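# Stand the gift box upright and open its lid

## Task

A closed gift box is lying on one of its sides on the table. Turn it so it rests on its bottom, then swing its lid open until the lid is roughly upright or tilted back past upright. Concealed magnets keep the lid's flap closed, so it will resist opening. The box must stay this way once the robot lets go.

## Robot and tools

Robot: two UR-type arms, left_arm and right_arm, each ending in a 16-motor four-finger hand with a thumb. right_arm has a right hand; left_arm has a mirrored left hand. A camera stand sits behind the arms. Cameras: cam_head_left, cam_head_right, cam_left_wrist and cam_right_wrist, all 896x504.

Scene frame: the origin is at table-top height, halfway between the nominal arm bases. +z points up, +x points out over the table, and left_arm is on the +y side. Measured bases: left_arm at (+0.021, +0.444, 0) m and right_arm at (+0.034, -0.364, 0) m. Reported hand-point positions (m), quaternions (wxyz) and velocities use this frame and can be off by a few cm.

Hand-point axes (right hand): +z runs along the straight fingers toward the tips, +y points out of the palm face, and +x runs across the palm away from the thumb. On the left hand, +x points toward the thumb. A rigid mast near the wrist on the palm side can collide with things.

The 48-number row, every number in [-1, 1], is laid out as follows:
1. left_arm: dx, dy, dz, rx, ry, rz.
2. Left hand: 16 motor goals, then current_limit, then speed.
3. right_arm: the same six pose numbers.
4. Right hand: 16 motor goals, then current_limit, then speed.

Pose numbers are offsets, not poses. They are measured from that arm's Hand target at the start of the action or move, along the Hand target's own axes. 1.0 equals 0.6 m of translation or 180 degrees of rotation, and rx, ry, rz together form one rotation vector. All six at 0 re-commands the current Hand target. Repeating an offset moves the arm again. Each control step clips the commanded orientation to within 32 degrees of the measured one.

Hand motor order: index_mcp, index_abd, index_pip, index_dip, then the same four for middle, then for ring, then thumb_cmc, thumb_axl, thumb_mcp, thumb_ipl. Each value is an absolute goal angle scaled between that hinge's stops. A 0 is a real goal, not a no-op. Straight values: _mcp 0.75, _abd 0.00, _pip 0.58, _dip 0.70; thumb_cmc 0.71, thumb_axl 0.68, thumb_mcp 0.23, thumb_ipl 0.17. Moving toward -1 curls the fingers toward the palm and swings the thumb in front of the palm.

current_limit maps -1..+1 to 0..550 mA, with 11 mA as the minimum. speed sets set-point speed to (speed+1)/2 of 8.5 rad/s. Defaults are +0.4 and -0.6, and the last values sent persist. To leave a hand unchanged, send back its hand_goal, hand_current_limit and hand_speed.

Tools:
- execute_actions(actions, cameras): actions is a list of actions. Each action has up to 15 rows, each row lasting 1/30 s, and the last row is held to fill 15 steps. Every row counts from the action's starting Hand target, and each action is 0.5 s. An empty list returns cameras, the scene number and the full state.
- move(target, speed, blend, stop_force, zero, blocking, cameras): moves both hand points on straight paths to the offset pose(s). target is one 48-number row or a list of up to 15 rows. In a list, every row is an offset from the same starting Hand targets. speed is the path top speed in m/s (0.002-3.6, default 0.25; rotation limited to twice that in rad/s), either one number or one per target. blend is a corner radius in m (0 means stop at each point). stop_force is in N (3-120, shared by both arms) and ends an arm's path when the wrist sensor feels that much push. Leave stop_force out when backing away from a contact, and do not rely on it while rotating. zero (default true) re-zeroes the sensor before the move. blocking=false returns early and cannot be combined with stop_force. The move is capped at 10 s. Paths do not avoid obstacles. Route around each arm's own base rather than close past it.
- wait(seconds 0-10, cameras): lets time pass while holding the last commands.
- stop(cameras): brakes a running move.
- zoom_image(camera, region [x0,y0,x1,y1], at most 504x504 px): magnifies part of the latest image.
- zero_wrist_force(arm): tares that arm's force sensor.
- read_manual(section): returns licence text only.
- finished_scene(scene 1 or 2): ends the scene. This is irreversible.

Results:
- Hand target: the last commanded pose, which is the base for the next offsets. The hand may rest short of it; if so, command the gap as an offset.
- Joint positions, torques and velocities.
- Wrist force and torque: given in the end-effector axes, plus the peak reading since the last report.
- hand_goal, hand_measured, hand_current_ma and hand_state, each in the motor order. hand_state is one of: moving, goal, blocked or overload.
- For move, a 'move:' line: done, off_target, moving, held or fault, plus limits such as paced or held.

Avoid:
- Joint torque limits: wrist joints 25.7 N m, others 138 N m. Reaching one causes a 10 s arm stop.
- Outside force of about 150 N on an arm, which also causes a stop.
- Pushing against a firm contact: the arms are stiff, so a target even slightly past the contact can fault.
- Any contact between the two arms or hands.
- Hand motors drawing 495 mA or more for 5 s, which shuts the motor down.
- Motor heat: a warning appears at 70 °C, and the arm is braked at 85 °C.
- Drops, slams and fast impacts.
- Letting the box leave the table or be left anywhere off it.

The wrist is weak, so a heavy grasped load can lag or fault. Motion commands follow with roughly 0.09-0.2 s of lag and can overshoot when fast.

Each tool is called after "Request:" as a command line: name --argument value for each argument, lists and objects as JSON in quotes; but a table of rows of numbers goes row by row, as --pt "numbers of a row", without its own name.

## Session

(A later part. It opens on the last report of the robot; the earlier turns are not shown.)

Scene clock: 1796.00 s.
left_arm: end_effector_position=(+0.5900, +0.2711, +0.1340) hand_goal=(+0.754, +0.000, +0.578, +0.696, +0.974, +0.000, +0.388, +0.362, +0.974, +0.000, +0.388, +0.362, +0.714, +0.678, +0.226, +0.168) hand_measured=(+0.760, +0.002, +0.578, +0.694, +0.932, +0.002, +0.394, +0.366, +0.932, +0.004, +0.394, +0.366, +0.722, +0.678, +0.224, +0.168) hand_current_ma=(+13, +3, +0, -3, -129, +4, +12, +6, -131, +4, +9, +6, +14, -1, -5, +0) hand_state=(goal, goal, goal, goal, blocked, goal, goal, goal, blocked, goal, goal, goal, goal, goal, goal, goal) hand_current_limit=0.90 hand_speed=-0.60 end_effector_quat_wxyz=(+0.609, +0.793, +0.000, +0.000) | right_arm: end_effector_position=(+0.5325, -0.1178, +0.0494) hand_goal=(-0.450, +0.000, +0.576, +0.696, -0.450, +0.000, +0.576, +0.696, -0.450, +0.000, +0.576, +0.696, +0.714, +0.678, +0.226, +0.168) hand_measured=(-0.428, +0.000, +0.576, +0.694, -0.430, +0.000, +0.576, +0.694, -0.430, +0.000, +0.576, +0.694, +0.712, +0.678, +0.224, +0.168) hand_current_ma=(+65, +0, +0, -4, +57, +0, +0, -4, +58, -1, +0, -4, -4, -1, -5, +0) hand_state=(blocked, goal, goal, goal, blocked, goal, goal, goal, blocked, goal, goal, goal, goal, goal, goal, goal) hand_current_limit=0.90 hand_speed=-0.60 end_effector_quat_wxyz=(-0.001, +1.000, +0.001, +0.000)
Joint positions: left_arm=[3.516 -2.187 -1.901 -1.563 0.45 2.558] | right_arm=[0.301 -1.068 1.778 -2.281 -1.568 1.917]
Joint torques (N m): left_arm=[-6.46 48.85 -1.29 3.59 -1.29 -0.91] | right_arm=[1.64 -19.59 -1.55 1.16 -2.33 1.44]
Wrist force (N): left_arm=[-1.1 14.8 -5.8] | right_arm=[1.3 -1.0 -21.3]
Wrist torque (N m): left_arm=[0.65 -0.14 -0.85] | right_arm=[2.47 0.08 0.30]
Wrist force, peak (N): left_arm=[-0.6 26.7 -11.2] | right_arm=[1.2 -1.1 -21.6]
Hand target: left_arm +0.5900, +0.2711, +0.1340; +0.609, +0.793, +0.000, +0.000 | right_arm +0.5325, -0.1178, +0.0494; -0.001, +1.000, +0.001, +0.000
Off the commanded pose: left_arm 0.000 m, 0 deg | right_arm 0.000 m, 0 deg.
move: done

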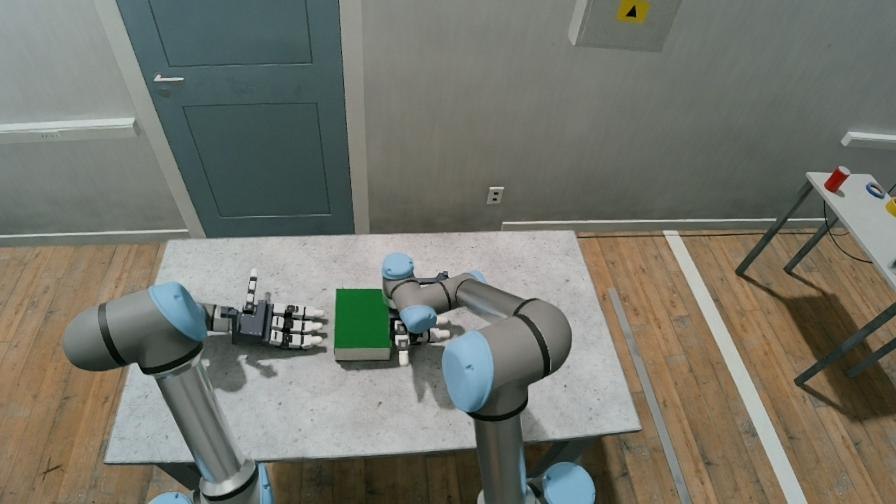

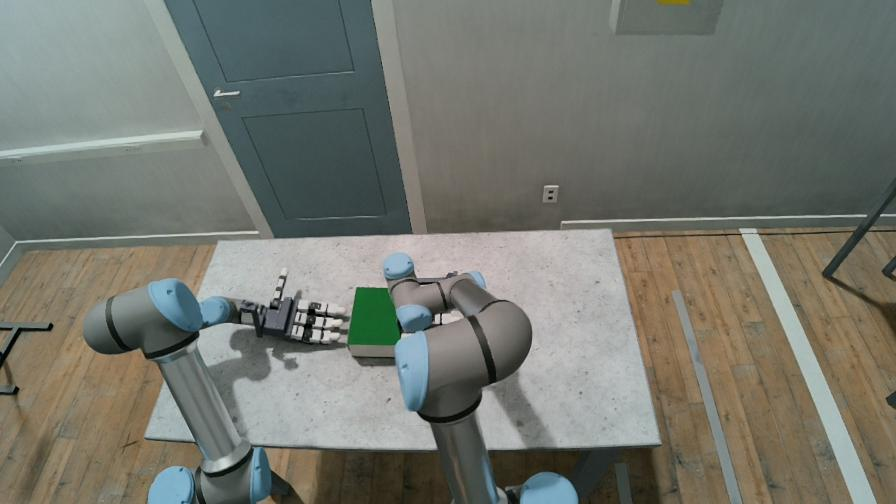

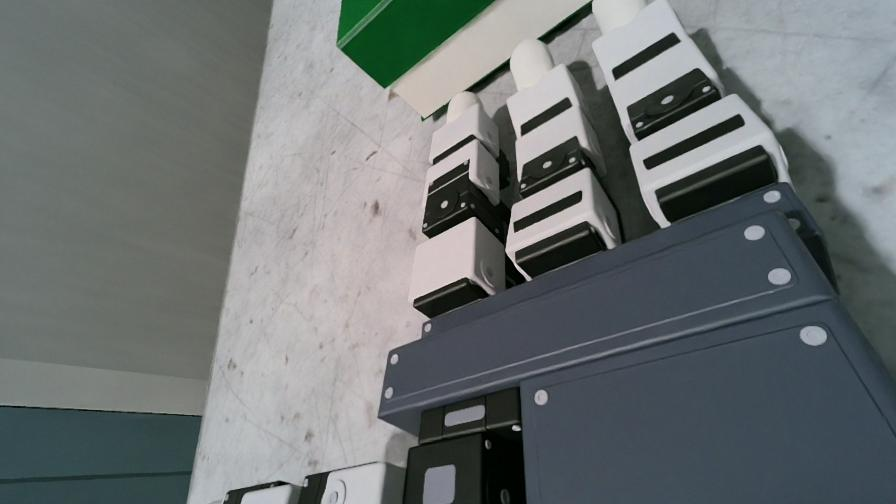

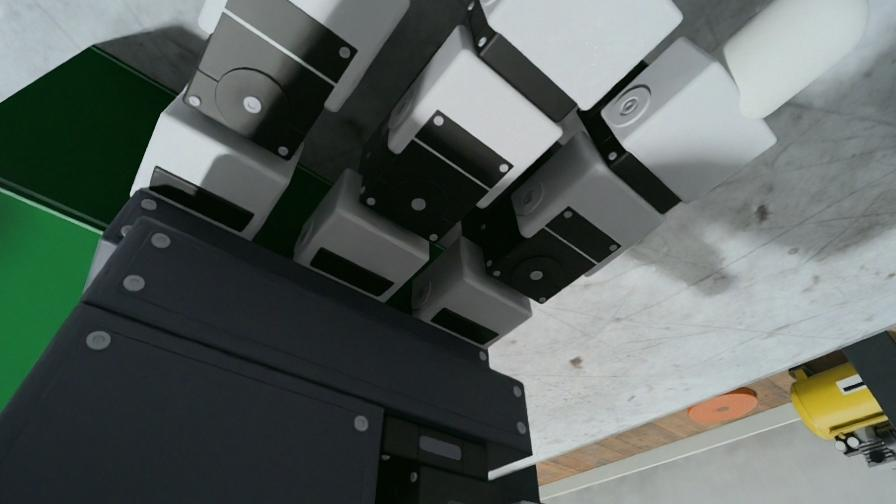

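Request:
move --pt "0 0.013 -0.0035 0 0 0 0.754 0 0.577 0.696 0.973 0 0.387 0.362 0.973 0 0.387 0.362 0.714 0.678 0.226 0.168 0.9 -0.6 0 0 0 0 0 0 -0.45 0 0.576 0.696 -0.45 0 0.576 0.696 -0.45 0 0.576 0.696 0.714 0.678 0.226 0.168 0.9 -0.6" --speed 0.05 --cameras '["cam_left_wrist"]'

Request:
zoom_image --camera "cam_left_wrist" --region '[320, 0, 680, 180]'

Scene clock: 1806.57 s.
left_arm: end_effector_position=(+0.5900, +0.2711, +0.1420) hand_goal=(+0.754, +0.000, +0.578, +0.696, +0.974, +0.000, +0.388, +0.362, +0.974, +0.000, +0.388, +0.362, +0.714, +0.678, +0.226, +0.168) hand_measured=(+0.760, +0.002, +0.578, +0.694, +0.980, +0.002, +0.394, +0.366, +0.980, +0.004, +0.394, +0.366, +0.722, +0.678, +0.224, +0.168) hand_current_ma=(+13, +3, +0, -3, +10, +4, +12, +6, +12, +4, +9, +6, +14, -1, -5, +0) hand_state=(goal, goal, goal, goal, goal, goal, goal, goal, goal, goal, goal, goal, goal, goal, goal, goal) hand_current_limit=0.90 hand_speed=-0.60 end_effector_quat_wxyz=(+0.609, +0.793, +0.001, +0.000) | right_arm: end_effector_position=(+0.5325, -0.1178, +0.0494) hand_goal=(-0.450, +0.000, +0.576, +0.696, -0.450, +0.000, +0.576, +0.696, -0.450, +0.000, +0.576, +0.696, +0.714, +0.678, +0.226, +0.168) hand_measured=(-0.428, +0.000, +0.576, +0.694, -0.430, +0.000, +0.576, +0.694, -0.430, +0.000, +0.576, +0.694, +0.712, +0.678, +0.224, +0.168) hand_current_ma=(+65, +0, +0, -4, +57, +0, +0, -4, +58, -1, +0, -4, -4, -1, -5, +0) hand_state=(blocked, goal, goal, goal, blocked, goal, goal, goal, blocked, goal, goal, goal, goal, goal, goal, goal) hand_current_limit=0.90 hand_speed=-0.60 end_effector_quat_wxyz=(-0.001, +1.000, +0.001, +0.000)
Joint positions: left_arm=[3.516 -2.171 -1.899 -1.581 0.45 2.558] | right_arm=[0.301 -1.068 1.778 -2.281 -1.568 1.917]
Joint torques (N m): left_arm=[4.15 53.83 21.51 -1.37 -0.93 1.32] | right_arm=[1.95 -16.39 -1.31 1.12 -2.31 1.45]
Wrist force (N): left_arm=[0.2 1.5 -0.3] | right_arm=[1.4 -1.3 -21.0]
Wrist torque (N m): left_arm=[0.22 -0.04 -0.17] | right_arm=[2.41 0.07 0.30]
Wrist force, peak (N): left_arm=[-0.8 15.0 -6.1] | right_arm=[1.1 -1.4 -21.5]
Hand target: left_arm +0.5900, +0.2711, +0.1421; +0.609, +0.793, +0.000, +0.000 | right_arm +0.5325, -0.1178, +0.0494; -0.001, +1.000, +0.001, +0.000
Off the commanded pose: left_arm 0.000 m, 0 deg | right_arm 0.000 m, 0 deg.
move: done
Images, in order (width x height): cam_left_wrist 896x504.

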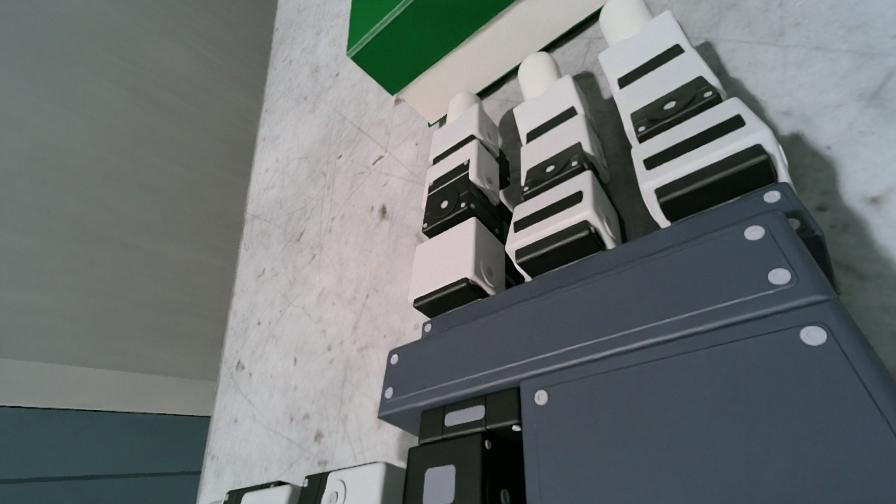

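Scaled by 1.400 from the camera's 896x504 image, which has a finer 1280x720 frame.

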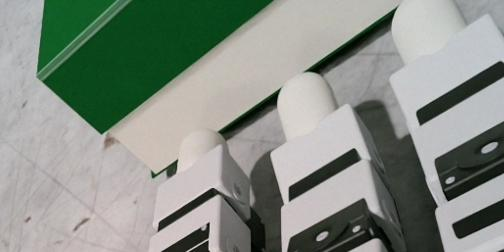

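Request:
move --pt "0 0.0173 0.0644 0 0 0 0.754 0 0.577 0.696 0.973 0 0.387 0.362 0.973 0 0.387 0.362 0.714 0.678 0.226 0.168 0.9 -0.6 0 0 0 0 0 0 -0.45 0 0.576 0.696 -0.45 0 0.576 0.696 -0.45 0 0.576 0.696 0.714 0.678 0.226 0.168 0.9 -0.6" --speed 0.01 --stop_force 12 --cameras '["cam_left_wrist"]'

Request:
zoom_image --camera "cam_left_wrist" --region '[320, 0, 680, 180]'

Scene clock: 1823.00 s.
left_arm: end_effector_position=(+0.5900, +0.2317, +0.1422) hand_goal=(+0.754, +0.000, +0.578, +0.696, +0.974, +0.000, +0.388, +0.362, +0.974, +0.000, +0.388, +0.362, +0.714, +0.678, +0.226, +0.168) hand_measured=(+0.796, +0.000, +0.598, +0.704, +0.980, +0.002, +0.394, +0.366, +0.980, +0.004, +0.394, +0.366, +0.722, +0.678, +0.224, +0.168) hand_current_ma=(+128, -1, +49, +16, +10, +4, +12, +6, +12, +4, +9, +6, +14, -1, -5, +0) hand_state=(blocked, goal, blocked, goal, goal, goal, goal, goal, goal, goal, goal, goal, goal, goal, goal, goal) hand_current_limit=0.90 hand_speed=-0.60 end_effector_quat_wxyz=(+0.609, +0.793, +0.000, +0.000) | right_arm: end_effector_position=(+0.5325, -0.1178, +0.0494) hand_goal=(-0.450, +0.000, +0.576, +0.696, -0.450, +0.000, +0.576, +0.696, -0.450, +0.000, +0.576, +0.696, +0.714, +0.678, +0.226, +0.168) hand_measured=(-0.428, +0.000, +0.576, +0.694, -0.430, +0.000, +0.576, +0.694, -0.430, +0.000, +0.576, +0.694, +0.712, +0.678, +0.224, +0.168) hand_current_ma=(+65, +0, +0, -4, +57, +0, +0, -4, +58, -1, +0, -4, -4, -1, -5, +0) hand_state=(blocked, goal, goal, goal, blocked, goal, goal, goal, blocked, goal, goal, goal, goal, goal, goal, goal) hand_current_limit=0.90 hand_speed=-0.60 end_effector_quat_wxyz=(-0.001, +1.000, +0.001, +0.000)
Joint positions: left_arm=[3.446 -2.166 -1.934 -1.453 0.396 2.451] | right_arm=[0.301 -1.068 1.778 -2.281 -1.568 1.917]
Joint torques (N m): left_arm=[-0.05 46.51 20.02 -1.44 0.75 1.92] | right_arm=[1.46 -20.26 -2.88 -1.11 -1.09 1.4]
Wrist force (N): left_arm=[0.0 0.5 -11.7] | right_arm=[-0.8 7.4 -21.6]
Wrist torque (N m): left_arm=[1.29 0.30 -0.38] | right_arm=[2.56 0.10 0.73]
Wrist force, peak (N): left_arm=[-0.2 0.4 -14.0] | right_arm=[-0.8 7.3 -22.0]
Hand target: left_arm +0.5900, +0.2317, +0.1422; +0.609, +0.793, +0.000, +0.000 (not the last commanded pose) | right_arm +0.5325, -0.1178, +0.0494; -0.001, +1.000, +0.001, +0.000
Off the commanded pose: left_arm 0.001 m, 0 deg | right_arm 0.000 m, 0 deg.
move: contact (left_arm)
Images, in order (width x height): cam_left_wrist 896x504.

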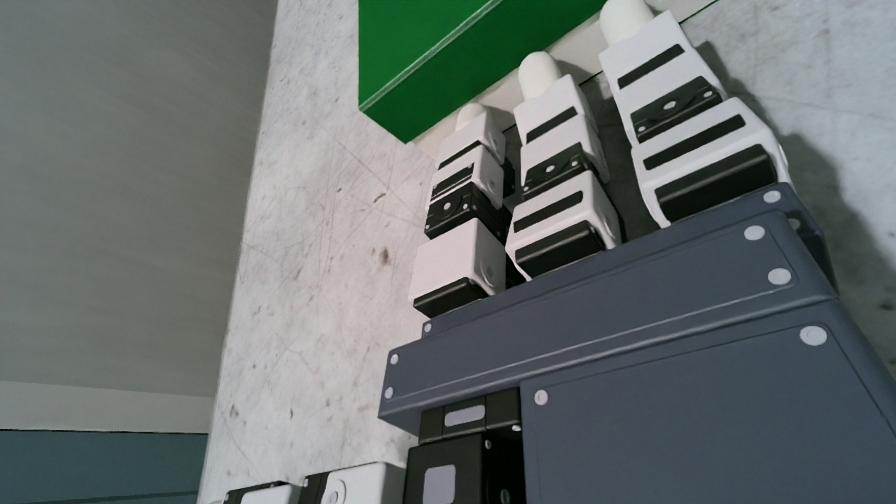

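Scaled by 1.400 from the camera's 896x504 image, which has a finer 1280x720 frame.

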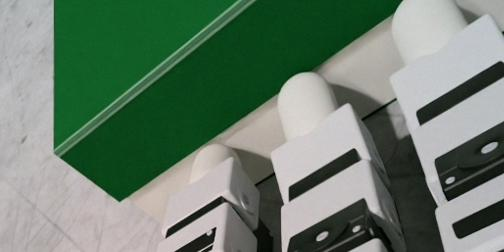

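Request:
move --pt "0 0 0 0 0 0 0.92 0 0.58 0.696 0.973 0 0.387 0.362 0.973 0 0.387 0.362 0.714 0.678 0.226 0.168 0.9 -0.9 0 0 0 0 0 0 -0.45 0 0.576 0.696 -0.45 0 0.576 0.696 -0.45 0 0.576 0.696 0.714 0.678 0.226 0.168 0.9 -0.6"

Request:
move --pt "0 0 0 0 0 0 0.92 0 0.58 0.696 0.75 0 0.387 0.362 0.75 0 0.387 0.362 0.714 0.678 0.226 0.168 0.9 -0.96 0 0 0 0 0 0 -0.45 0 0.576 0.696 -0.45 0 0.576 0.696 -0.45 0 0.576 0.696 0.714 0.678 0.226 0.168 0.9 -0.6" --cameras '["all"]'

Request:
zoom_image --camera "cam_left_wrist" --region '[320, 0, 680, 180]'

Scene clock: 1837.70 s.
left_arm: end_effector_position=(+0.5900, +0.2317, +0.1422) hand_goal=(+0.920, +0.000, +0.580, +0.696, +0.974, +0.000, +0.388, +0.362, +0.974, +0.000, +0.388, +0.362, +0.714, +0.678, +0.226, +0.168) hand_measured=(+0.842, +0.000, +0.554, +0.676, +0.980, +0.002, +0.394, +0.366, +0.980, +0.004, +0.394, +0.366, +0.722, +0.678, +0.224, +0.168) hand_current_ma=(-284, -1, -66, -47, +10, +4, +12, +6, +12, +4, +9, +6, +14, -1, -5, +0) hand_state=(blocked, goal, blocked, goal, goal, goal, goal, goal, goal, goal, goal, goal, goal, goal, goal, goal) hand_current_limit=0.90 hand_speed=-0.90 end_effector_quat_wxyz=(+0.609, +0.793, +0.000, +0.000) | right_arm: end_effector_position=(+0.5325, -0.1178, +0.0494) hand_goal=(-0.450, +0.000, +0.576, +0.696, -0.450, +0.000, +0.576, +0.696, -0.450, +0.000, +0.576, +0.696, +0.714, +0.678, +0.226, +0.168) hand_measured=(-0.428, +0.000, +0.576, +0.694, -0.430, +0.000, +0.576, +0.694, -0.430, +0.000, +0.576, +0.694, +0.712, +0.678, +0.224, +0.168) hand_current_ma=(+65, +0, +0, -4, +57, +0, +0, -4, +58, -1, +0, -4, -4, -1, -5, +0) hand_state=(blocked, goal, goal, goal, blocked, goal, goal, goal, blocked, goal, goal, goal, goal, goal, goal, goal) hand_current_limit=0.90 hand_speed=-0.60 end_effector_quat_wxyz=(-0.001, +1.000, +0.001, +0.000)
Joint positions: left_arm=[3.446 -2.166 -1.934 -1.453 0.396 2.451] | right_arm=[0.301 -1.068 1.778 -2.281 -1.568 1.917]
Joint torques (N m): left_arm=[0.33 28.82 19.38 -1.27 0.12 1.75] | right_arm=[1.23 -31.68 -6.36 -1.96 2.03 1.27]
Wrist force (N): left_arm=[0.0 4.0 -7.6] | right_arm=[-0.7 7.3 -21.6]
Wrist torque (N m): left_arm=[0.60 0.23 -0.33] | right_arm=[2.59 0.11 0.73]
Wrist force, peak (N): left_arm=[0.1 0.7 -11.8] | right_arm=[-0.7 7.3 -22.0]
Hand target: left_arm +0.5900, +0.2317, +0.1422; +0.609, +0.793, +0.000, +0.000 | right_arm +0.5325, -0.1178, +0.0494; -0.001, +1.000, +0.001, +0.000
Off the commanded pose: left_arm 0.000 m, 0 deg | right_arm 0.000 m, 0 deg.
move: done

Scene clock: 1838.20 s.
left_arm: end_effector_position=(+0.5900, +0.2317, +0.1422) hand_goal=(+0.920, +0.000, +0.580, +0.696, +0.750, +0.000, +0.388, +0.362, +0.750, +0.000, +0.388, +0.362, +0.714, +0.678, +0.226, +0.168) hand_measured=(+0.842, +0.000, +0.554, +0.676, +0.970, +0.002, +0.398, +0.366, +0.974, +0.004, +0.396, +0.366, +0.722, +0.678, +0.224, +0.168) hand_current_ma=(-284, -1, -67, -47, +192, +4, +23, +6, +211, +4, +16, +6, +14, -1, -5, +0) hand_state=(blocked, goal, blocked, goal, moving, goal, moving, goal, moving, goal, moving, goal, goal, goal, goal, goal) hand_current_limit=0.90 hand_speed=-0.96 end_effector_quat_wxyz=(+0.609, +0.793, +0.000, +0.000) | right_arm: end_effector_position=(+0.5325, -0.1178, +0.0494) hand_goal=(-0.450, +0.000, +0.576, +0.696, -0.450, +0.000, +0.576, +0.696, -0.450, +0.000, +0.576, +0.696, +0.714, +0.678, +0.226, +0.168) hand_measured=(-0.428, +0.000, +0.576, +0.694, -0.430, +0.000, +0.576, +0.694, -0.430, +0.000, +0.576, +0.694, +0.712, +0.678, +0.224, +0.168) hand_current_ma=(+65, +0, +0, -4, +57, +0, +0, -4, +58, -1, +0, -4, -4, -1, -5, +0) hand_state=(blocked, goal, goal, goal, blocked, goal, goal, goal, blocked, goal, goal, goal, goal, goal, goal, goal) hand_current_limit=0.90 hand_speed=-0.60 end_effector_quat_wxyz=(-0.001, +1.000, +0.001, +0.000)
Joint positions: left_arm=[3.446 -2.166 -1.934 -1.453 0.396 2.451] | right_arm=[0.301 -1.068 1.778 -2.281 -1.568 1.917]
Joint torques (N m): left_arm=[-0.23 28.78 19.35 -1.06 -0.05 1.56] | right_arm=[0.91 -33.63 -6.69 -2.05 1.96 1.28]
Wrist force (N): left_arm=[0.0 2.3 -8.4] | right_arm=[-0.7 7.3 -21.8]
Wrist torque (N m): left_arm=[0.82 0.16 -0.24] | right_arm=[2.59 0.10 0.75]
Wrist force, peak (N): left_arm=[0.3 2.6 -8.6] | right_arm=[-0.6 7.1 -22.0]
Hand target: left_arm +0.5900, +0.2317, +0.1422; +0.609, +0.793, +0.000, +0.000 | right_arm +0.5325, -0.1178, +0.0494; -0.001, +1.000, +0.001, +0.000
Off the commanded pose: left_arm 0.000 m, 0 deg | right_arm 0.000 m, 0 deg.
move: done

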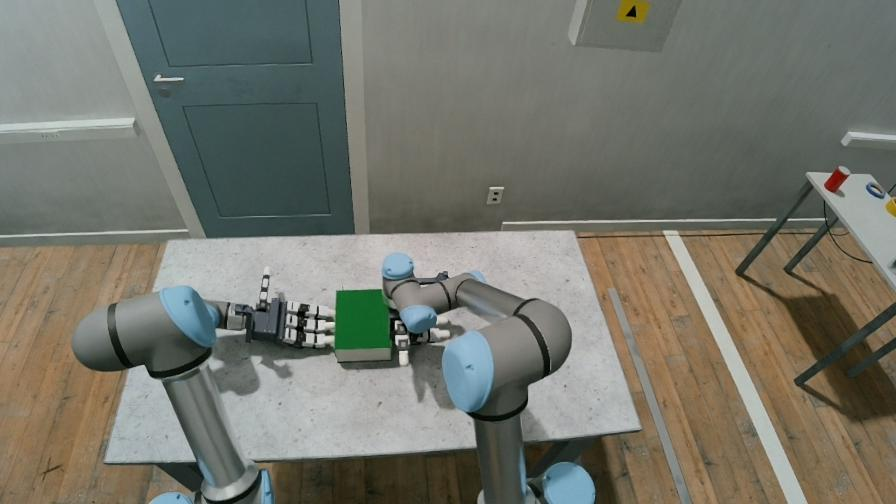

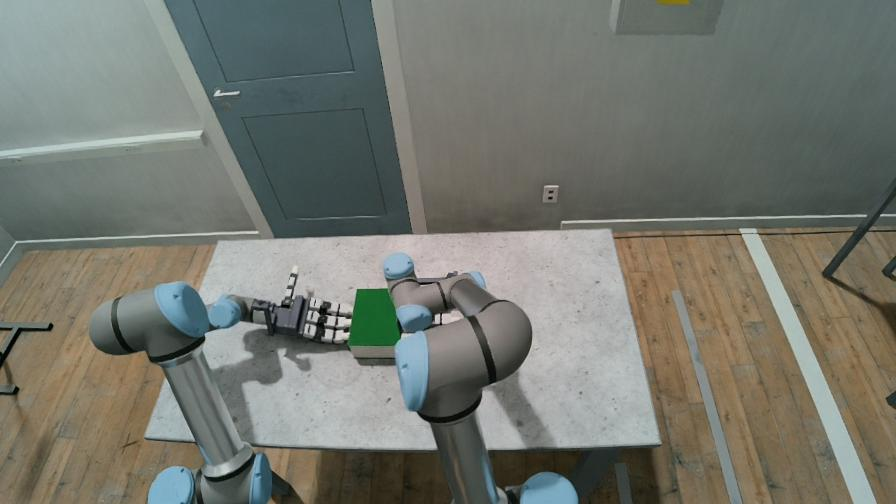

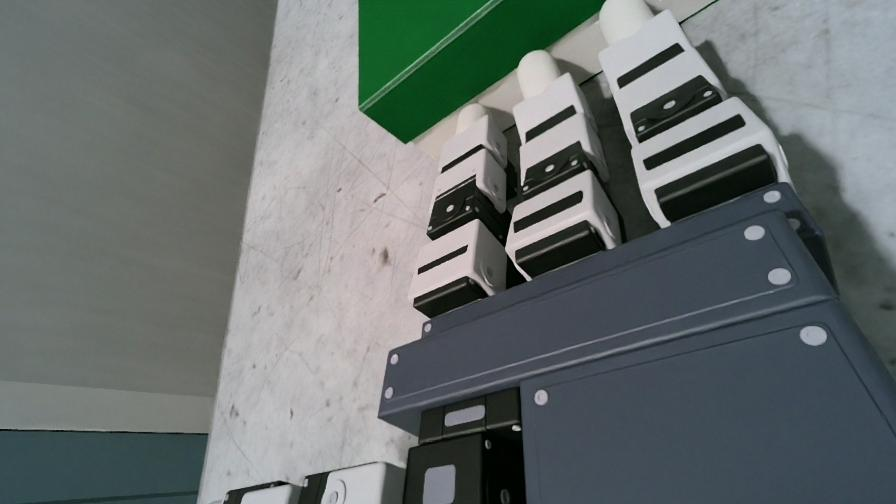

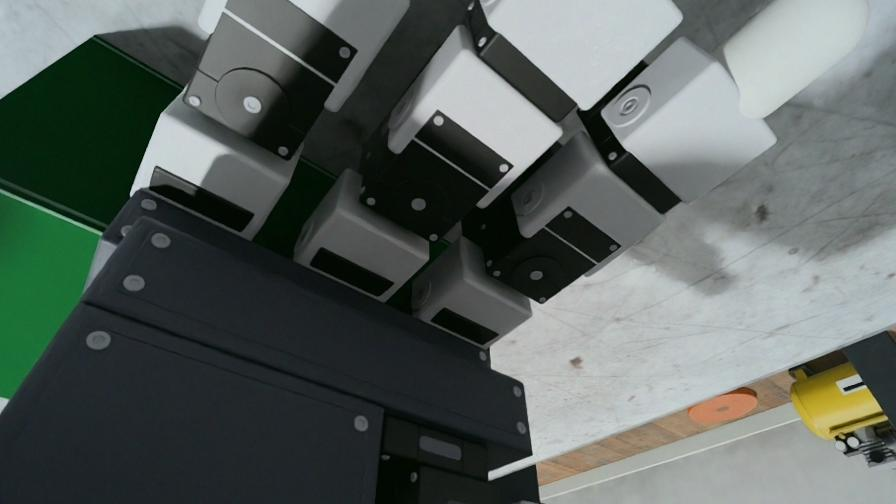

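Scaled by 1.400 from the camera's 896x504 image, which has a finer 1280x720 frame.

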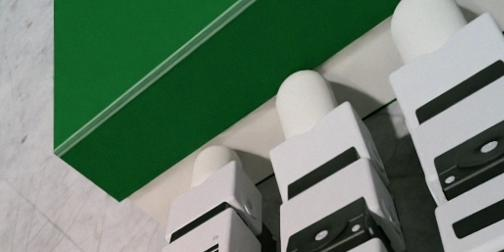

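Request:
wait --seconds 1.0 --cameras '["cam_left_wrist"]'

Request:
zoom_image --camera "cam_left_wrist" --region '[320, 0, 680, 180]'

Scene clock: 1842.67 s.
left_arm: end_effector_position=(+0.5900, +0.2318, +0.1422) hand_goal=(+0.920, +0.000, +0.580, +0.696, +0.750, +0.000, +0.388, +0.362, +0.750, +0.000, +0.388, +0.362, +0.714, +0.678, +0.226, +0.168) hand_measured=(+0.842, +0.000, +0.554, +0.676, +0.954, +0.002, +0.416, +0.370, +0.962, +0.004, +0.408, +0.370, +0.722, +0.678, +0.224, +0.168) hand_current_ma=(-284, -1, -67, -47, +523, +3, +75, +15, +522, +4, +50, +14, +14, -1, -5, +0) hand_state=(blocked, goal, blocked, goal, blocked, goal, blocked, goal, blocked, goal, blocked, goal, goal, goal, goal, goal) hand_current_limit=0.90 hand_speed=-0.96 end_effector_quat_wxyz=(+0.609, +0.793, +0.000, +0.000) | right_arm: end_effector_position=(+0.5325, -0.1178, +0.0494) hand_goal=(-0.450, +0.000, +0.576, +0.696, -0.450, +0.000, +0.576, +0.696, -0.450, +0.000, +0.576, +0.696, +0.714, +0.678, +0.226, +0.168) hand_measured=(-0.428, +0.000, +0.576, +0.694, -0.430, +0.000, +0.576, +0.694, -0.430, +0.000, +0.576, +0.694, +0.712, +0.678, +0.224, +0.168) hand_current_ma=(+65, +0, +0, -4, +57, +0, +0, -4, +58, -1, +0, -4, -4, -1, -5, +0) hand_state=(blocked, goal, goal, goal, blocked, goal, goal, goal, blocked, goal, goal, goal, goal, goal, goal, goal) hand_current_limit=0.90 hand_speed=-0.60 end_effector_quat_wxyz=(-0.001, +1.000, +0.001, +0.000)
Joint positions: left_arm=[3.446 -2.166 -1.934 -1.453 0.396 2.451] | right_arm=[0.301 -1.068 1.778 -2.281 -1.568 1.917]
Joint torques (N m): left_arm=[-2.84 27.52 15.6 0.9 -0.89 0] | right_arm=[1.2 -37.38 -11.03 -2.04 1.95 1.32]
Wrist force (N): left_arm=[0.0 -1.2 -12.3] | right_arm=[0.5 7.5 -21.0]
Wrist torque (N m): left_arm=[1.36 -0.04 -0.12] | right_arm=[2.52 0.05 0.82]
Wrist force, peak (N): left_arm=[0.2 -0.7 -12.5] | right_arm=[-0.7 6.9 -21.9]
Hand target: left_arm +0.5900, +0.2317, +0.1422; +0.609, +0.793, +0.000, +0.000 | right_arm +0.5325, -0.1178, +0.0494; -0.001, +1.000, +0.001, +0.000
Off the commanded pose: left_arm 0.000 m, 0 deg | right_arm 0.000 m, 0 deg.
wait: 1.00 s; at rest from the start
Images, in order (width x height): cam_left_wrist 896x504.

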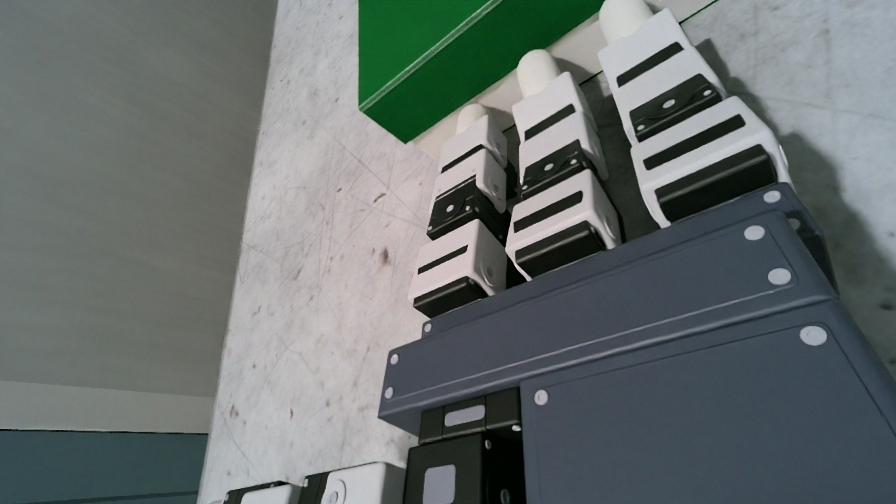

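Scaled by 1.400 from the camera's 896x504 image, which has a finer 1280x720 frame.

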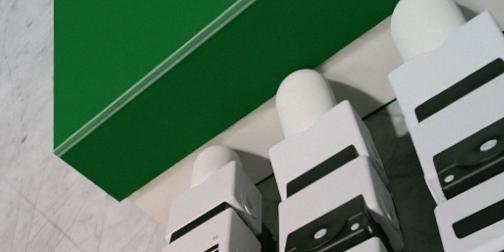

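Request:
move --pt "0 0 0 0 0 0 0.98 0 0.62 0.73 1.0 0 0.387 0.362 1.0 0 0.387 0.362 0.714 0.678 0.226 0.168 0.9 -0.9 0 0 0 0 0 0 -0.45 0 0.576 0.696 -0.45 0 0.576 0.696 -0.45 0 0.576 0.696 0.714 0.678 0.226 0.168 0.9 -0.6"

Request:
move --pt "0 0.0105 0.0035 0 0 0 0.98 0 0.62 0.73 1.0 0 0.387 0.362 1.0 0 0.387 0.362 0.714 0.678 0.226 0.168 0.9 -0.9 0 0 0 0 0 0 -0.45 0 0.576 0.696 -0.45 0 0.576 0.696 -0.45 0 0.576 0.696 0.714 0.678 0.226 0.168 0.9 -0.6" --speed 0.01 --cameras '["cam_left_wrist"]'

Request:
zoom_image --camera "cam_left_wrist" --region '[320, 0, 680, 180]'

Scene clock: 1940.00 s.
left_arm: end_effector_position=(+0.5900, +0.2317, +0.1422) hand_goal=(+0.980, +0.000, +0.620, +0.730, +1.000, +0.000, +0.388, +0.362, +1.000, +0.000, +0.388, +0.362, +0.714, +0.678, +0.226, +0.168) hand_measured=(+0.936, +0.000, +0.594, +0.708, +1.000, +0.002, +0.396, +0.364, +1.000, +0.004, +0.394, +0.364, +0.722, +0.678, +0.224, +0.168) hand_current_ma=(-142, -1, -63, -53, +0, +3, +13, +1, +0, +4, +12, +3, +14, -1, -5, +0) hand_state=(blocked, goal, blocked, blocked, goal, goal, goal, goal, goal, goal, goal, goal, goal, goal, goal, goal) hand_current_limit=0.90 hand_speed=-0.90 end_effector_quat_wxyz=(+0.609, +0.793, +0.000, +0.000) | right_arm: end_effector_position=(+0.5325, -0.1178, +0.0494) hand_goal=(-0.450, +0.000, +0.576, +0.696, -0.450, +0.000, +0.576, +0.696, -0.450, +0.000, +0.576, +0.696, +0.714, +0.678, +0.226, +0.168) hand_measured=(-0.428, +0.000, +0.576, +0.694, -0.430, +0.000, +0.576, +0.694, -0.430, +0.000, +0.576, +0.694, +0.712, +0.678, +0.224, +0.168) hand_current_ma=(+65, +0, +0, -4, +57, +0, +0, -4, +58, -1, +0, -4, -4, -1, -5, +0) hand_state=(blocked, goal, goal, goal, blocked, goal, goal, goal, blocked, goal, goal, goal, goal, goal, goal, goal) hand_current_limit=0.90 hand_speed=-0.60 end_effector_quat_wxyz=(-0.001, +1.000, +0.001, +0.000)
Joint positions: left_arm=[3.446 -2.166 -1.934 -1.453 0.396 2.451] | right_arm=[0.301 -1.068 1.778 -2.281 -1.568 1.917]
Joint torques (N m): left_arm=[-0.44 30.69 3.24 -0.78 -1.01 -1.01] | right_arm=[-0.1 -34.31 -18.45 -1.49 1.08 0.03]
Wrist force (N): left_arm=[-0.2 3.8 -0.6] | right_arm=[2.6 1.1 -18.0]
Wrist torque (N m): left_arm=[0.06 0.04 -0.35] | right_arm=[2.11 -0.36 0.24]
Wrist force, peak (N): left_arm=[0.0 -0.6 -12.9] | right_arm=[0.3 7.8 -21.7]
Hand target: left_arm +0.5900, +0.2317, +0.1422; +0.609, +0.793, +0.000, +0.000 | right_arm +0.5325, -0.1178, +0.0494; -0.001, +1.000, +0.001, +0.000
Off the commanded pose: left_arm 0.000 m, 0 deg | right_arm 0.000 m, 0 deg.
HAND FAULT: one or more motors of the hand drew too much current for too long and shut down. This happened 6 times since the last result. The arm does not stop for it. Each such motor holds nothing for 10 seconds from its own shutdown, also while the arm is stopped by a fault of its own. Then it runs to the goal last written, under the current limit last written. A HAND FAULT can take a little off the scene's score.
move: done

not run: an earlier result of this reply reported a stop or a fault. Calls in your next reply go to the robot.

Scaled by 1.400 from the camera's 896x504 image, which has a finer 1280x720 frame.
This view is cut from an older image: the scene may have changed since it was taken.

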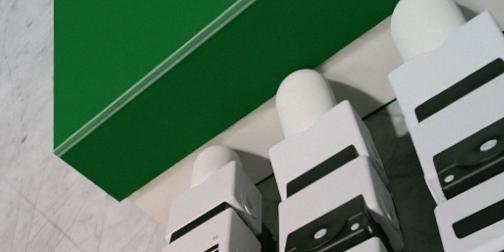

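Request:
wait --seconds 0.1 --cameras '["cam_left_wrist"]'

Request:
zoom_image --camera "cam_left_wrist" --region '[320, 0, 680, 180]'

Scene clock: 1945.57 s.
left_arm: end_effector_position=(+0.5900, +0.2317, +0.1422) hand_goal=(+0.980, +0.000, +0.620, +0.730, +1.000, +0.000, +0.388, +0.362, +1.000, +0.000, +0.388, +0.362, +0.714, +0.678, +0.226, +0.168) hand_measured=(+0.936, +0.000, +0.594, +0.708, +1.000, +0.002, +0.396, +0.364, +1.000, +0.004, +0.394, +0.364, +0.722, +0.678, +0.224, +0.168) hand_current_ma=(-142, -1, -63, -53, +0, +3, +13, +1, +0, +4, +12, +3, +14, -1, -5, +0) hand_state=(blocked, goal, blocked, blocked, goal, goal, goal, goal, goal, goal, goal, goal, goal, goal, goal, goal) hand_current_limit=0.90 hand_speed=-0.90 end_effector_quat_wxyz=(+0.609, +0.793, +0.000, +0.000) | right_arm: end_effector_position=(+0.5325, -0.1178, +0.0494) hand_goal=(-0.450, +0.000, +0.576, +0.696, -0.450, +0.000, +0.576, +0.696, -0.450, +0.000, +0.576, +0.696, +0.714, +0.678, +0.226, +0.168) hand_measured=(-0.428, +0.000, +0.576, +0.694, -0.430, +0.000, +0.576, +0.694, -0.430, +0.000, +0.576, +0.694, +0.712, +0.678, +0.224, +0.168) hand_current_ma=(+65, +0, +0, -4, +57, +0, +0, -4, +58, -1, +0, -4, -4, -1, -5, +0) hand_state=(blocked, goal, goal, goal, blocked, goal, goal, goal, blocked, goal, goal, goal, goal, goal, goal, goal) hand_current_limit=0.90 hand_speed=-0.60 end_effector_quat_wxyz=(-0.001, +1.000, +0.001, +0.000)
Joint positions: left_arm=[3.446 -2.166 -1.934 -1.453 0.396 2.451] | right_arm=[0.301 -1.068 1.778 -2.281 -1.568 1.917]
Joint torques (N m): left_arm=[-1.57 50.74 2.75 -0.71 -0.7 -1.21] | right_arm=[0.69 -34.21 -18.56 -1.55 1.21 -0.12]
Wrist force (N): left_arm=[-0.1 4.1 -0.8] | right_arm=[2.3 1.1 -18.4]
Wrist torque (N m): left_arm=[0.09 0.01 -0.34] | right_arm=[2.13 -0.34 0.22]
Wrist force, peak (N): left_arm=[0.0 4.4 -0.7] | right_arm=[2.2 1.5 -18.6]
Hand target: left_arm +0.5900, +0.2317, +0.1422; +0.609, +0.793, +0.000, +0.000 | right_arm +0.5325, -0.1178, +0.0494; -0.001, +1.000, +0.001, +0.000
Off the commanded pose: left_arm 0.000 m, 0 deg | right_arm 0.000 m, 0 deg.
wait: 0.10 s; at rest from the start
Images, in order (width x height): cam_left_wrist 896x504.

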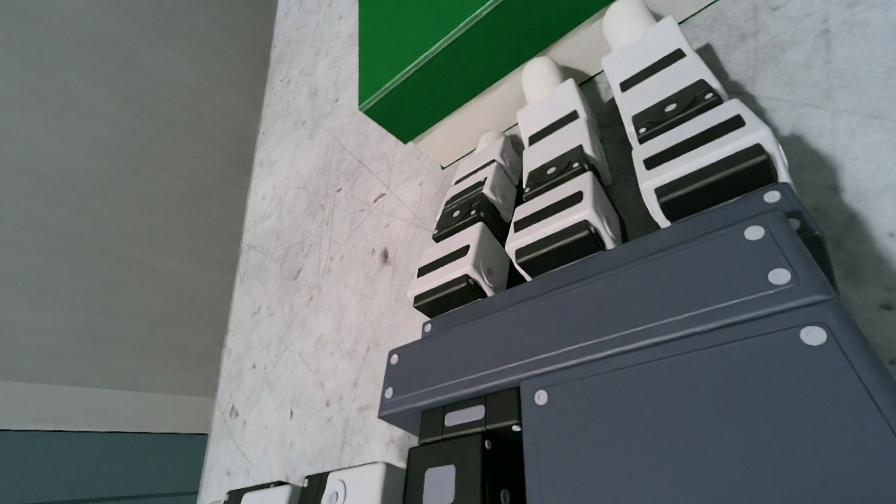

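Scaled by 1.400 from the camera's 896x504 image, which has a finer 1280x720 frame.

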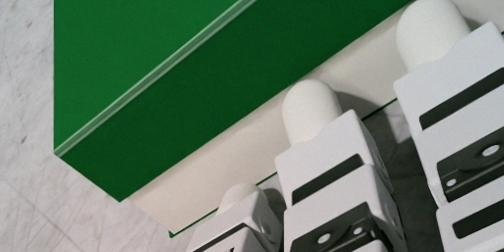

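Request:
move --pt "0 0.0086 0.0322 0 0 0 0.98 0 0.62 0.73 1.0 0 0.387 0.362 1.0 0 0.387 0.362 0.714 0.678 0.226 0.168 0.9 -0.9 0 0 0 0 0 0 -0.45 0 0.576 0.696 -0.45 0 0.576 0.696 -0.45 0 0.576 0.696 0.714 0.678 0.226 0.168 0.9 -0.6" --speed 0.01 --stop_force 18 --cameras '["cam_left_wrist"]'

Request:
zoom_image --camera "cam_left_wrist" --region '[320, 0, 680, 180]'

Request:
move --pt "0 0.0161 -0.0043 0 0 0 0.98 0 0.62 0.73 1.0 0 0.387 0.362 1.0 0 0.387 0.362 0.714 0.678 0.226 0.168 0.9 -0.9 0 0 0 0 0 0 -0.45 0 0.576 0.696 -0.45 0 0.576 0.696 -0.45 0 0.576 0.696 0.714 0.678 0.226 0.168 0.9 -0.6" --speed 0.01 --cameras '["cam_left_wrist"]'

Request:
zoom_image --camera "cam_left_wrist" --region '[320, 0, 680, 180]'

Scene clock: 1965.30 s.
left_arm: end_effector_position=(+0.5900, +0.2283, +0.1423) hand_goal=(+0.980, +0.000, +0.620, +0.730, +1.000, +0.000, +0.388, +0.362, +1.000, +0.000, +0.388, +0.362, +0.714, +0.678, +0.226, +0.168) hand_measured=(+0.936, +0.000, +0.594, +0.708, +1.000, +0.000, +0.400, +0.354, +1.000, +0.002, +0.400, +0.352, +0.722, +0.678, +0.224, +0.168) hand_current_ma=(-142, +0, -63, -53, +0, +1, +22, -13, +1, +2, +24, -18, +14, -1, -5, +0) hand_state=(blocked, goal, blocked, blocked, goal, goal, goal, goal, goal, goal, goal, goal, goal, goal, goal, goal) hand_current_limit=0.90 hand_speed=-0.90 end_effector_quat_wxyz=(+0.609, +0.793, +0.000, +0.000) | right_arm: end_effector_position=(+0.5325, -0.1178, +0.0494) hand_goal=(-0.450, +0.000, +0.576, +0.696, -0.450, +0.000, +0.576, +0.696, -0.450, +0.000, +0.576, +0.696, +0.714, +0.678, +0.226, +0.168) hand_measured=(-0.428, +0.000, +0.576, +0.694, -0.430, +0.000, +0.576, +0.694, -0.430, +0.000, +0.576, +0.694, +0.712, +0.678, +0.224, +0.168) hand_current_ma=(+65, +0, +0, -4, +57, +0, +0, -4, +58, -1, +0, -4, -4, -1, -5, +0) hand_state=(blocked, goal, goal, goal, blocked, goal, goal, goal, blocked, goal, goal, goal, goal, goal, goal, goal) hand_current_limit=0.90 hand_speed=-0.60 end_effector_quat_wxyz=(-0.001, +1.000, +0.001, +0.000)
Joint positions: left_arm=[3.44 -2.166 -1.937 -1.44 0.392 2.44] | right_arm=[0.301 -1.068 1.778 -2.281 -1.568 1.917]
Joint torques (N m): left_arm=[-0.16 42.93 19.75 -1.47 -0.03 1.65] | right_arm=[9.01 -33.89 -18.59 -1.61 1.12 -0.24]
Wrist force (N): left_arm=[0.0 0.0 -12.6] | right_arm=[-0.4 16.1 -22.4]
Wrist torque (N m): left_arm=[1.36 -0.54 -0.15] | right_arm=[3.01 -0.04 0.22]
Wrist force, peak (N): left_arm=[-0.4 -0.8 -23.4] | right_arm=[-0.2 16.2 -22.6]
Hand target: left_arm +0.5900, +0.2283, +0.1423; +0.609, +0.793, +0.000, +0.000 (not the last commanded pose) | right_arm +0.5325, -0.1178, +0.0494; -0.001, +1.000, +0.001, +0.000
Off the commanded pose: left_arm 0.017 m, 0 deg | right_arm 0.000 m, 0 deg.
move: contact (left_arm)
Images, in order (width x height): cam_left_wrist 896x504.

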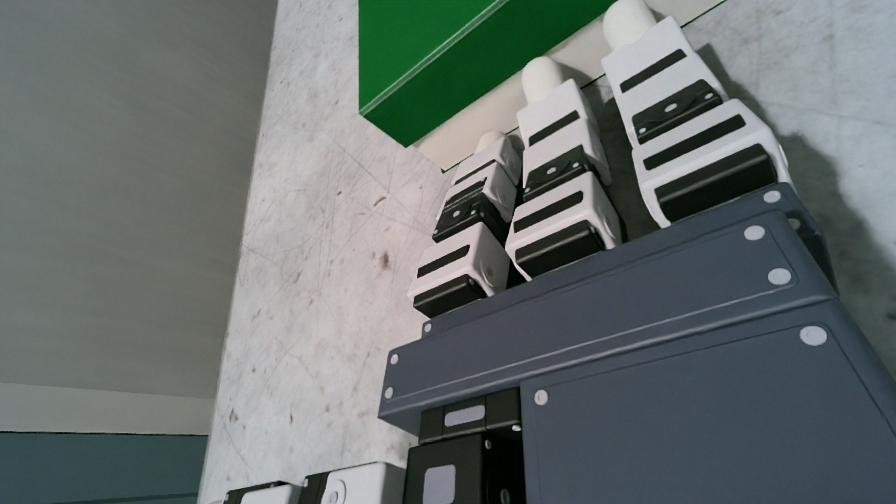

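Scaled by 1.400 from the camera's 896x504 image, which has a finer 1280x720 frame.

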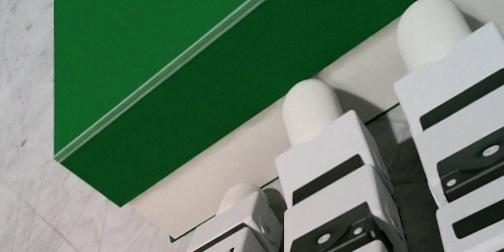

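Scene clock: 1966.63 s.
left_arm: end_effector_position=(+0.5900, +0.2283, +0.1521) hand_goal=(+0.980, +0.000, +0.620, +0.730, +1.000, +0.000, +0.388, +0.362, +1.000, +0.000, +0.388, +0.362, +0.714, +0.678, +0.226, +0.168) hand_measured=(+0.982, +0.000, +0.616, +0.724, +1.000, +0.002, +0.446, +0.388, +1.000, +0.002, +0.444, +0.388, +0.722, +0.678, +0.224, +0.168) hand_current_ma=(+2, +0, -5, -8, +1, +2, +184, +65, +1, +3, +176, +69, +14, -1, -5, +0) hand_state=(goal, goal, goal, goal, goal, goal, blocked, blocked, goal, goal, blocked, blocked, goal, goal, goal, goal) hand_current_limit=0.90 hand_speed=-0.90 end_effector_quat_wxyz=(+0.609, +0.793, +0.000, +0.000) | right_arm: end_effector_position=(+0.5325, -0.1178, +0.0494) hand_goal=(-0.450, +0.000, +0.576, +0.696, -0.450, +0.000, +0.576, +0.696, -0.450, +0.000, +0.576, +0.696, +0.714, +0.678, +0.226, +0.168) hand_measured=(-0.428, +0.000, +0.576, +0.694, -0.430, +0.000, +0.576, +0.694, -0.430, +0.000, +0.576, +0.694, +0.712, +0.678, +0.224, +0.168) hand_current_ma=(+65, +0, +0, -4, +57, +0, +0, -4, +58, -1, +0, -4, -4, -1, -5, +0) hand_state=(blocked, goal, goal, goal, blocked, goal, goal, goal, blocked, goal, goal, goal, goal, goal, goal, goal) hand_current_limit=0.90 hand_speed=-0.60 end_effector_quat_wxyz=(-0.001, +1.000, +0.001, +0.000)
Joint positions: left_arm=[3.44 -2.146 -1.934 -1.463 0.392 2.44] | right_arm=[0.301 -1.068 1.778 -2.281 -1.568 1.917]
Joint torques (N m): left_arm=[2.19 58.09 22.74 -1.78 -1.72 -0.12] | right_arm=[10.52 -33.17 -18.32 -1.51 1.17 -0.25]
Wrist force (N): left_arm=[0.6 -7.3 -7.6] | right_arm=[-1.4 16.5 -22.5]
Wrist torque (N m): left_arm=[1.77 -0.29 0.11] | right_arm=[3.17 -0.18 -0.09]
Wrist force, peak (N): left_arm=[0.0 0.2 -12.6] | right_arm=[-1.4 16.5 -22.5]
Hand target: left_arm +0.5900, +0.2283, +0.1523; +0.609, +0.793, +0.000, +0.000 | right_arm +0.5325, -0.1178, +0.0494; -0.001, +1.000, +0.001, +0.000
Off the commanded pose: left_arm 0.000 m, 0 deg | right_arm 0.000 m, 0 deg.
move: done
Images, in order (width x height): cam_left_wrist 896x504.

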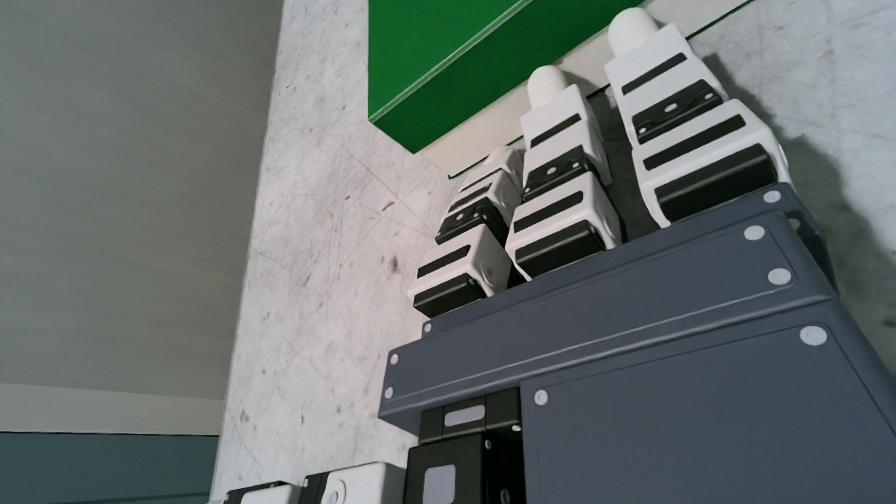

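Scaled by 1.400 from the camera's 896x504 image, which has a finer 1280x720 frame.

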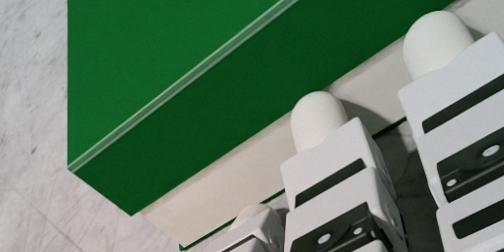

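Request:
move --pt "0 0.0161 -0.0043 0 0 0 0.98 0 0.62 0.73 1.0 0 0.387 0.362 1.0 0 0.387 0.362 0.714 0.678 0.226 0.168 0.9 -0.9 0 0 0 0 0 0 -0.45 0 0.576 0.696 -0.45 0 0.576 0.696 -0.45 0 0.576 0.696 0.714 0.678 0.226 0.168 0.9 -0.6" --speed 0.01 --cameras '["cam_left_wrist","cam_head_left"]'

Request:
zoom_image --camera "cam_left_wrist" --region '[320, 0, 680, 180]'

Request:
zoom_image --camera "cam_head_left" --region '[280, 270, 440, 380]'

Scene clock: 1975.93 s.
left_arm: end_effector_position=(+0.5901, +0.2284, +0.1621) hand_goal=(+0.980, +0.000, +0.620, +0.730, +1.000, +0.000, +0.388, +0.362, +1.000, +0.000, +0.388, +0.362, +0.714, +0.678, +0.226, +0.168) hand_measured=(+0.986, +0.000, +0.620, +0.728, +1.002, +0.000, +0.478, +0.398, +1.002, +0.002, +0.474, +0.402, +0.722, +0.678, +0.224, +0.168) hand_current_ma=(+9, +0, -1, -3, +2, +1, +318, +101, +2, +1, +300, +114, +14, -1, -5, +0) hand_state=(goal, goal, goal, goal, goal, goal, blocked, blocked, goal, goal, blocked, blocked, goal, goal, goal, goal) hand_current_limit=0.90 hand_speed=-0.90 end_effector_quat_wxyz=(+0.609, +0.793, +0.000, +0.000) | right_arm: end_effector_position=(+0.5325, -0.1178, +0.0494) hand_goal=(-0.450, +0.000, +0.576, +0.696, -0.450, +0.000, +0.576, +0.696, -0.450, +0.000, +0.576, +0.696, +0.714, +0.678, +0.226, +0.168) hand_measured=(-0.428, +0.000, +0.576, +0.694, -0.430, +0.000, +0.576, +0.694, -0.430, +0.000, +0.576, +0.694, +0.712, +0.678, +0.224, +0.168) hand_current_ma=(+65, +0, +0, -4, +57, +0, +0, -4, +58, -1, +0, -4, -4, -1, -5, +0) hand_state=(blocked, goal, goal, goal, blocked, goal, goal, goal, blocked, goal, goal, goal, goal, goal, goal, goal) hand_current_limit=0.90 hand_speed=-0.60 end_effector_quat_wxyz=(-0.001, +1.000, +0.001, +0.000)
Joint positions: left_arm=[3.44 -2.126 -1.931 -1.486 0.392 2.44] | right_arm=[0.301 -1.068 1.778 -2.281 -1.568 1.917]
Joint torques (N m): left_arm=[-2.92 55.63 20.97 -1.95 -4.47 0.06] | right_arm=[10.18 -33.44 -18.13 -1.43 1.19 -0.25]
Wrist force (N): left_arm=[-0.1 -12.3 -15.8] | right_arm=[-0.5 26.7 -25.8]
Wrist torque (N m): left_arm=[2.97 -0.73 0.26] | right_arm=[3.90 -0.04 0.24]
Wrist force, peak (N): left_arm=[0.0 -12.3 -17.0] | right_arm=[-0.5 26.7 -25.8]
Hand target: left_arm +0.5900, +0.2284, +0.1622; +0.609, +0.793, +0.000, +0.000 | right_arm +0.5325, -0.1178, +0.0494; -0.001, +1.000, +0.001, +0.000
Off the commanded pose: left_arm 0.000 m, 0 deg | right_arm 0.000 m, 0 deg.
move: done
Images, in order (width x height): cam_head_left 896x504, cam_left_wrist 896x504.

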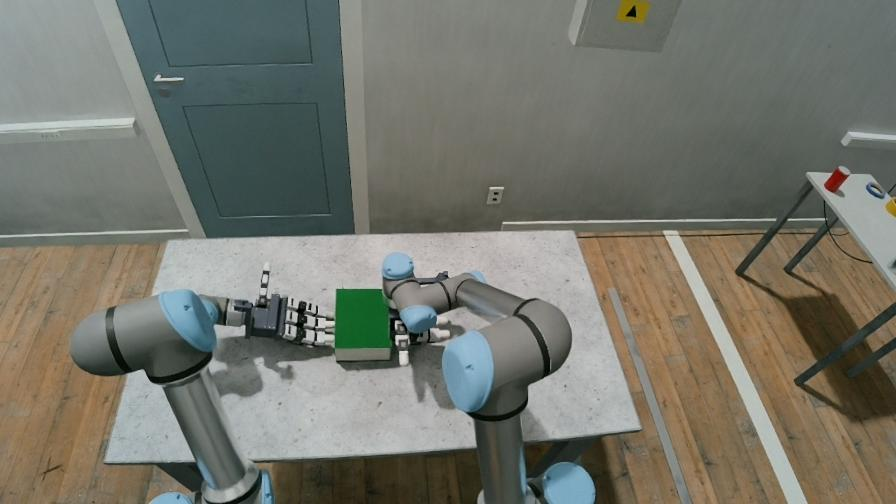

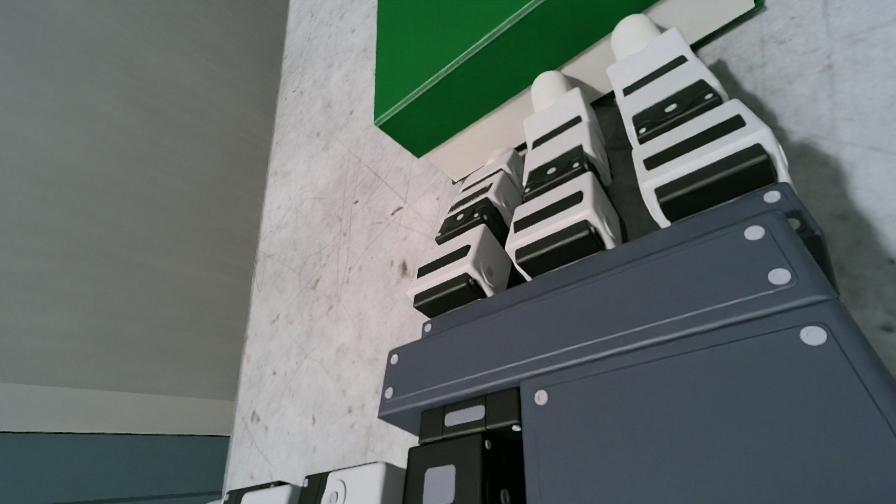

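Scaled by 1.400 from the camera's 896x504 image, which has a finer 1280x720 frame.

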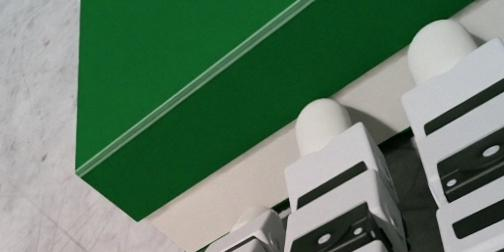

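Scaled by 3.150 from the camera's 896x504 image, which has a finer 1280x720 frame.

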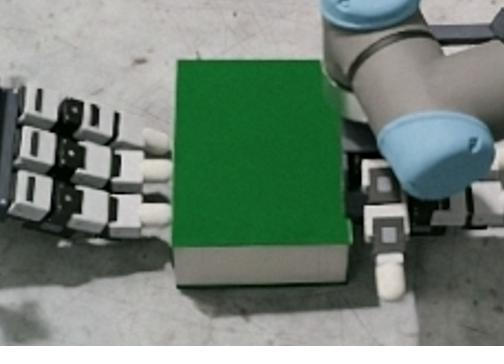

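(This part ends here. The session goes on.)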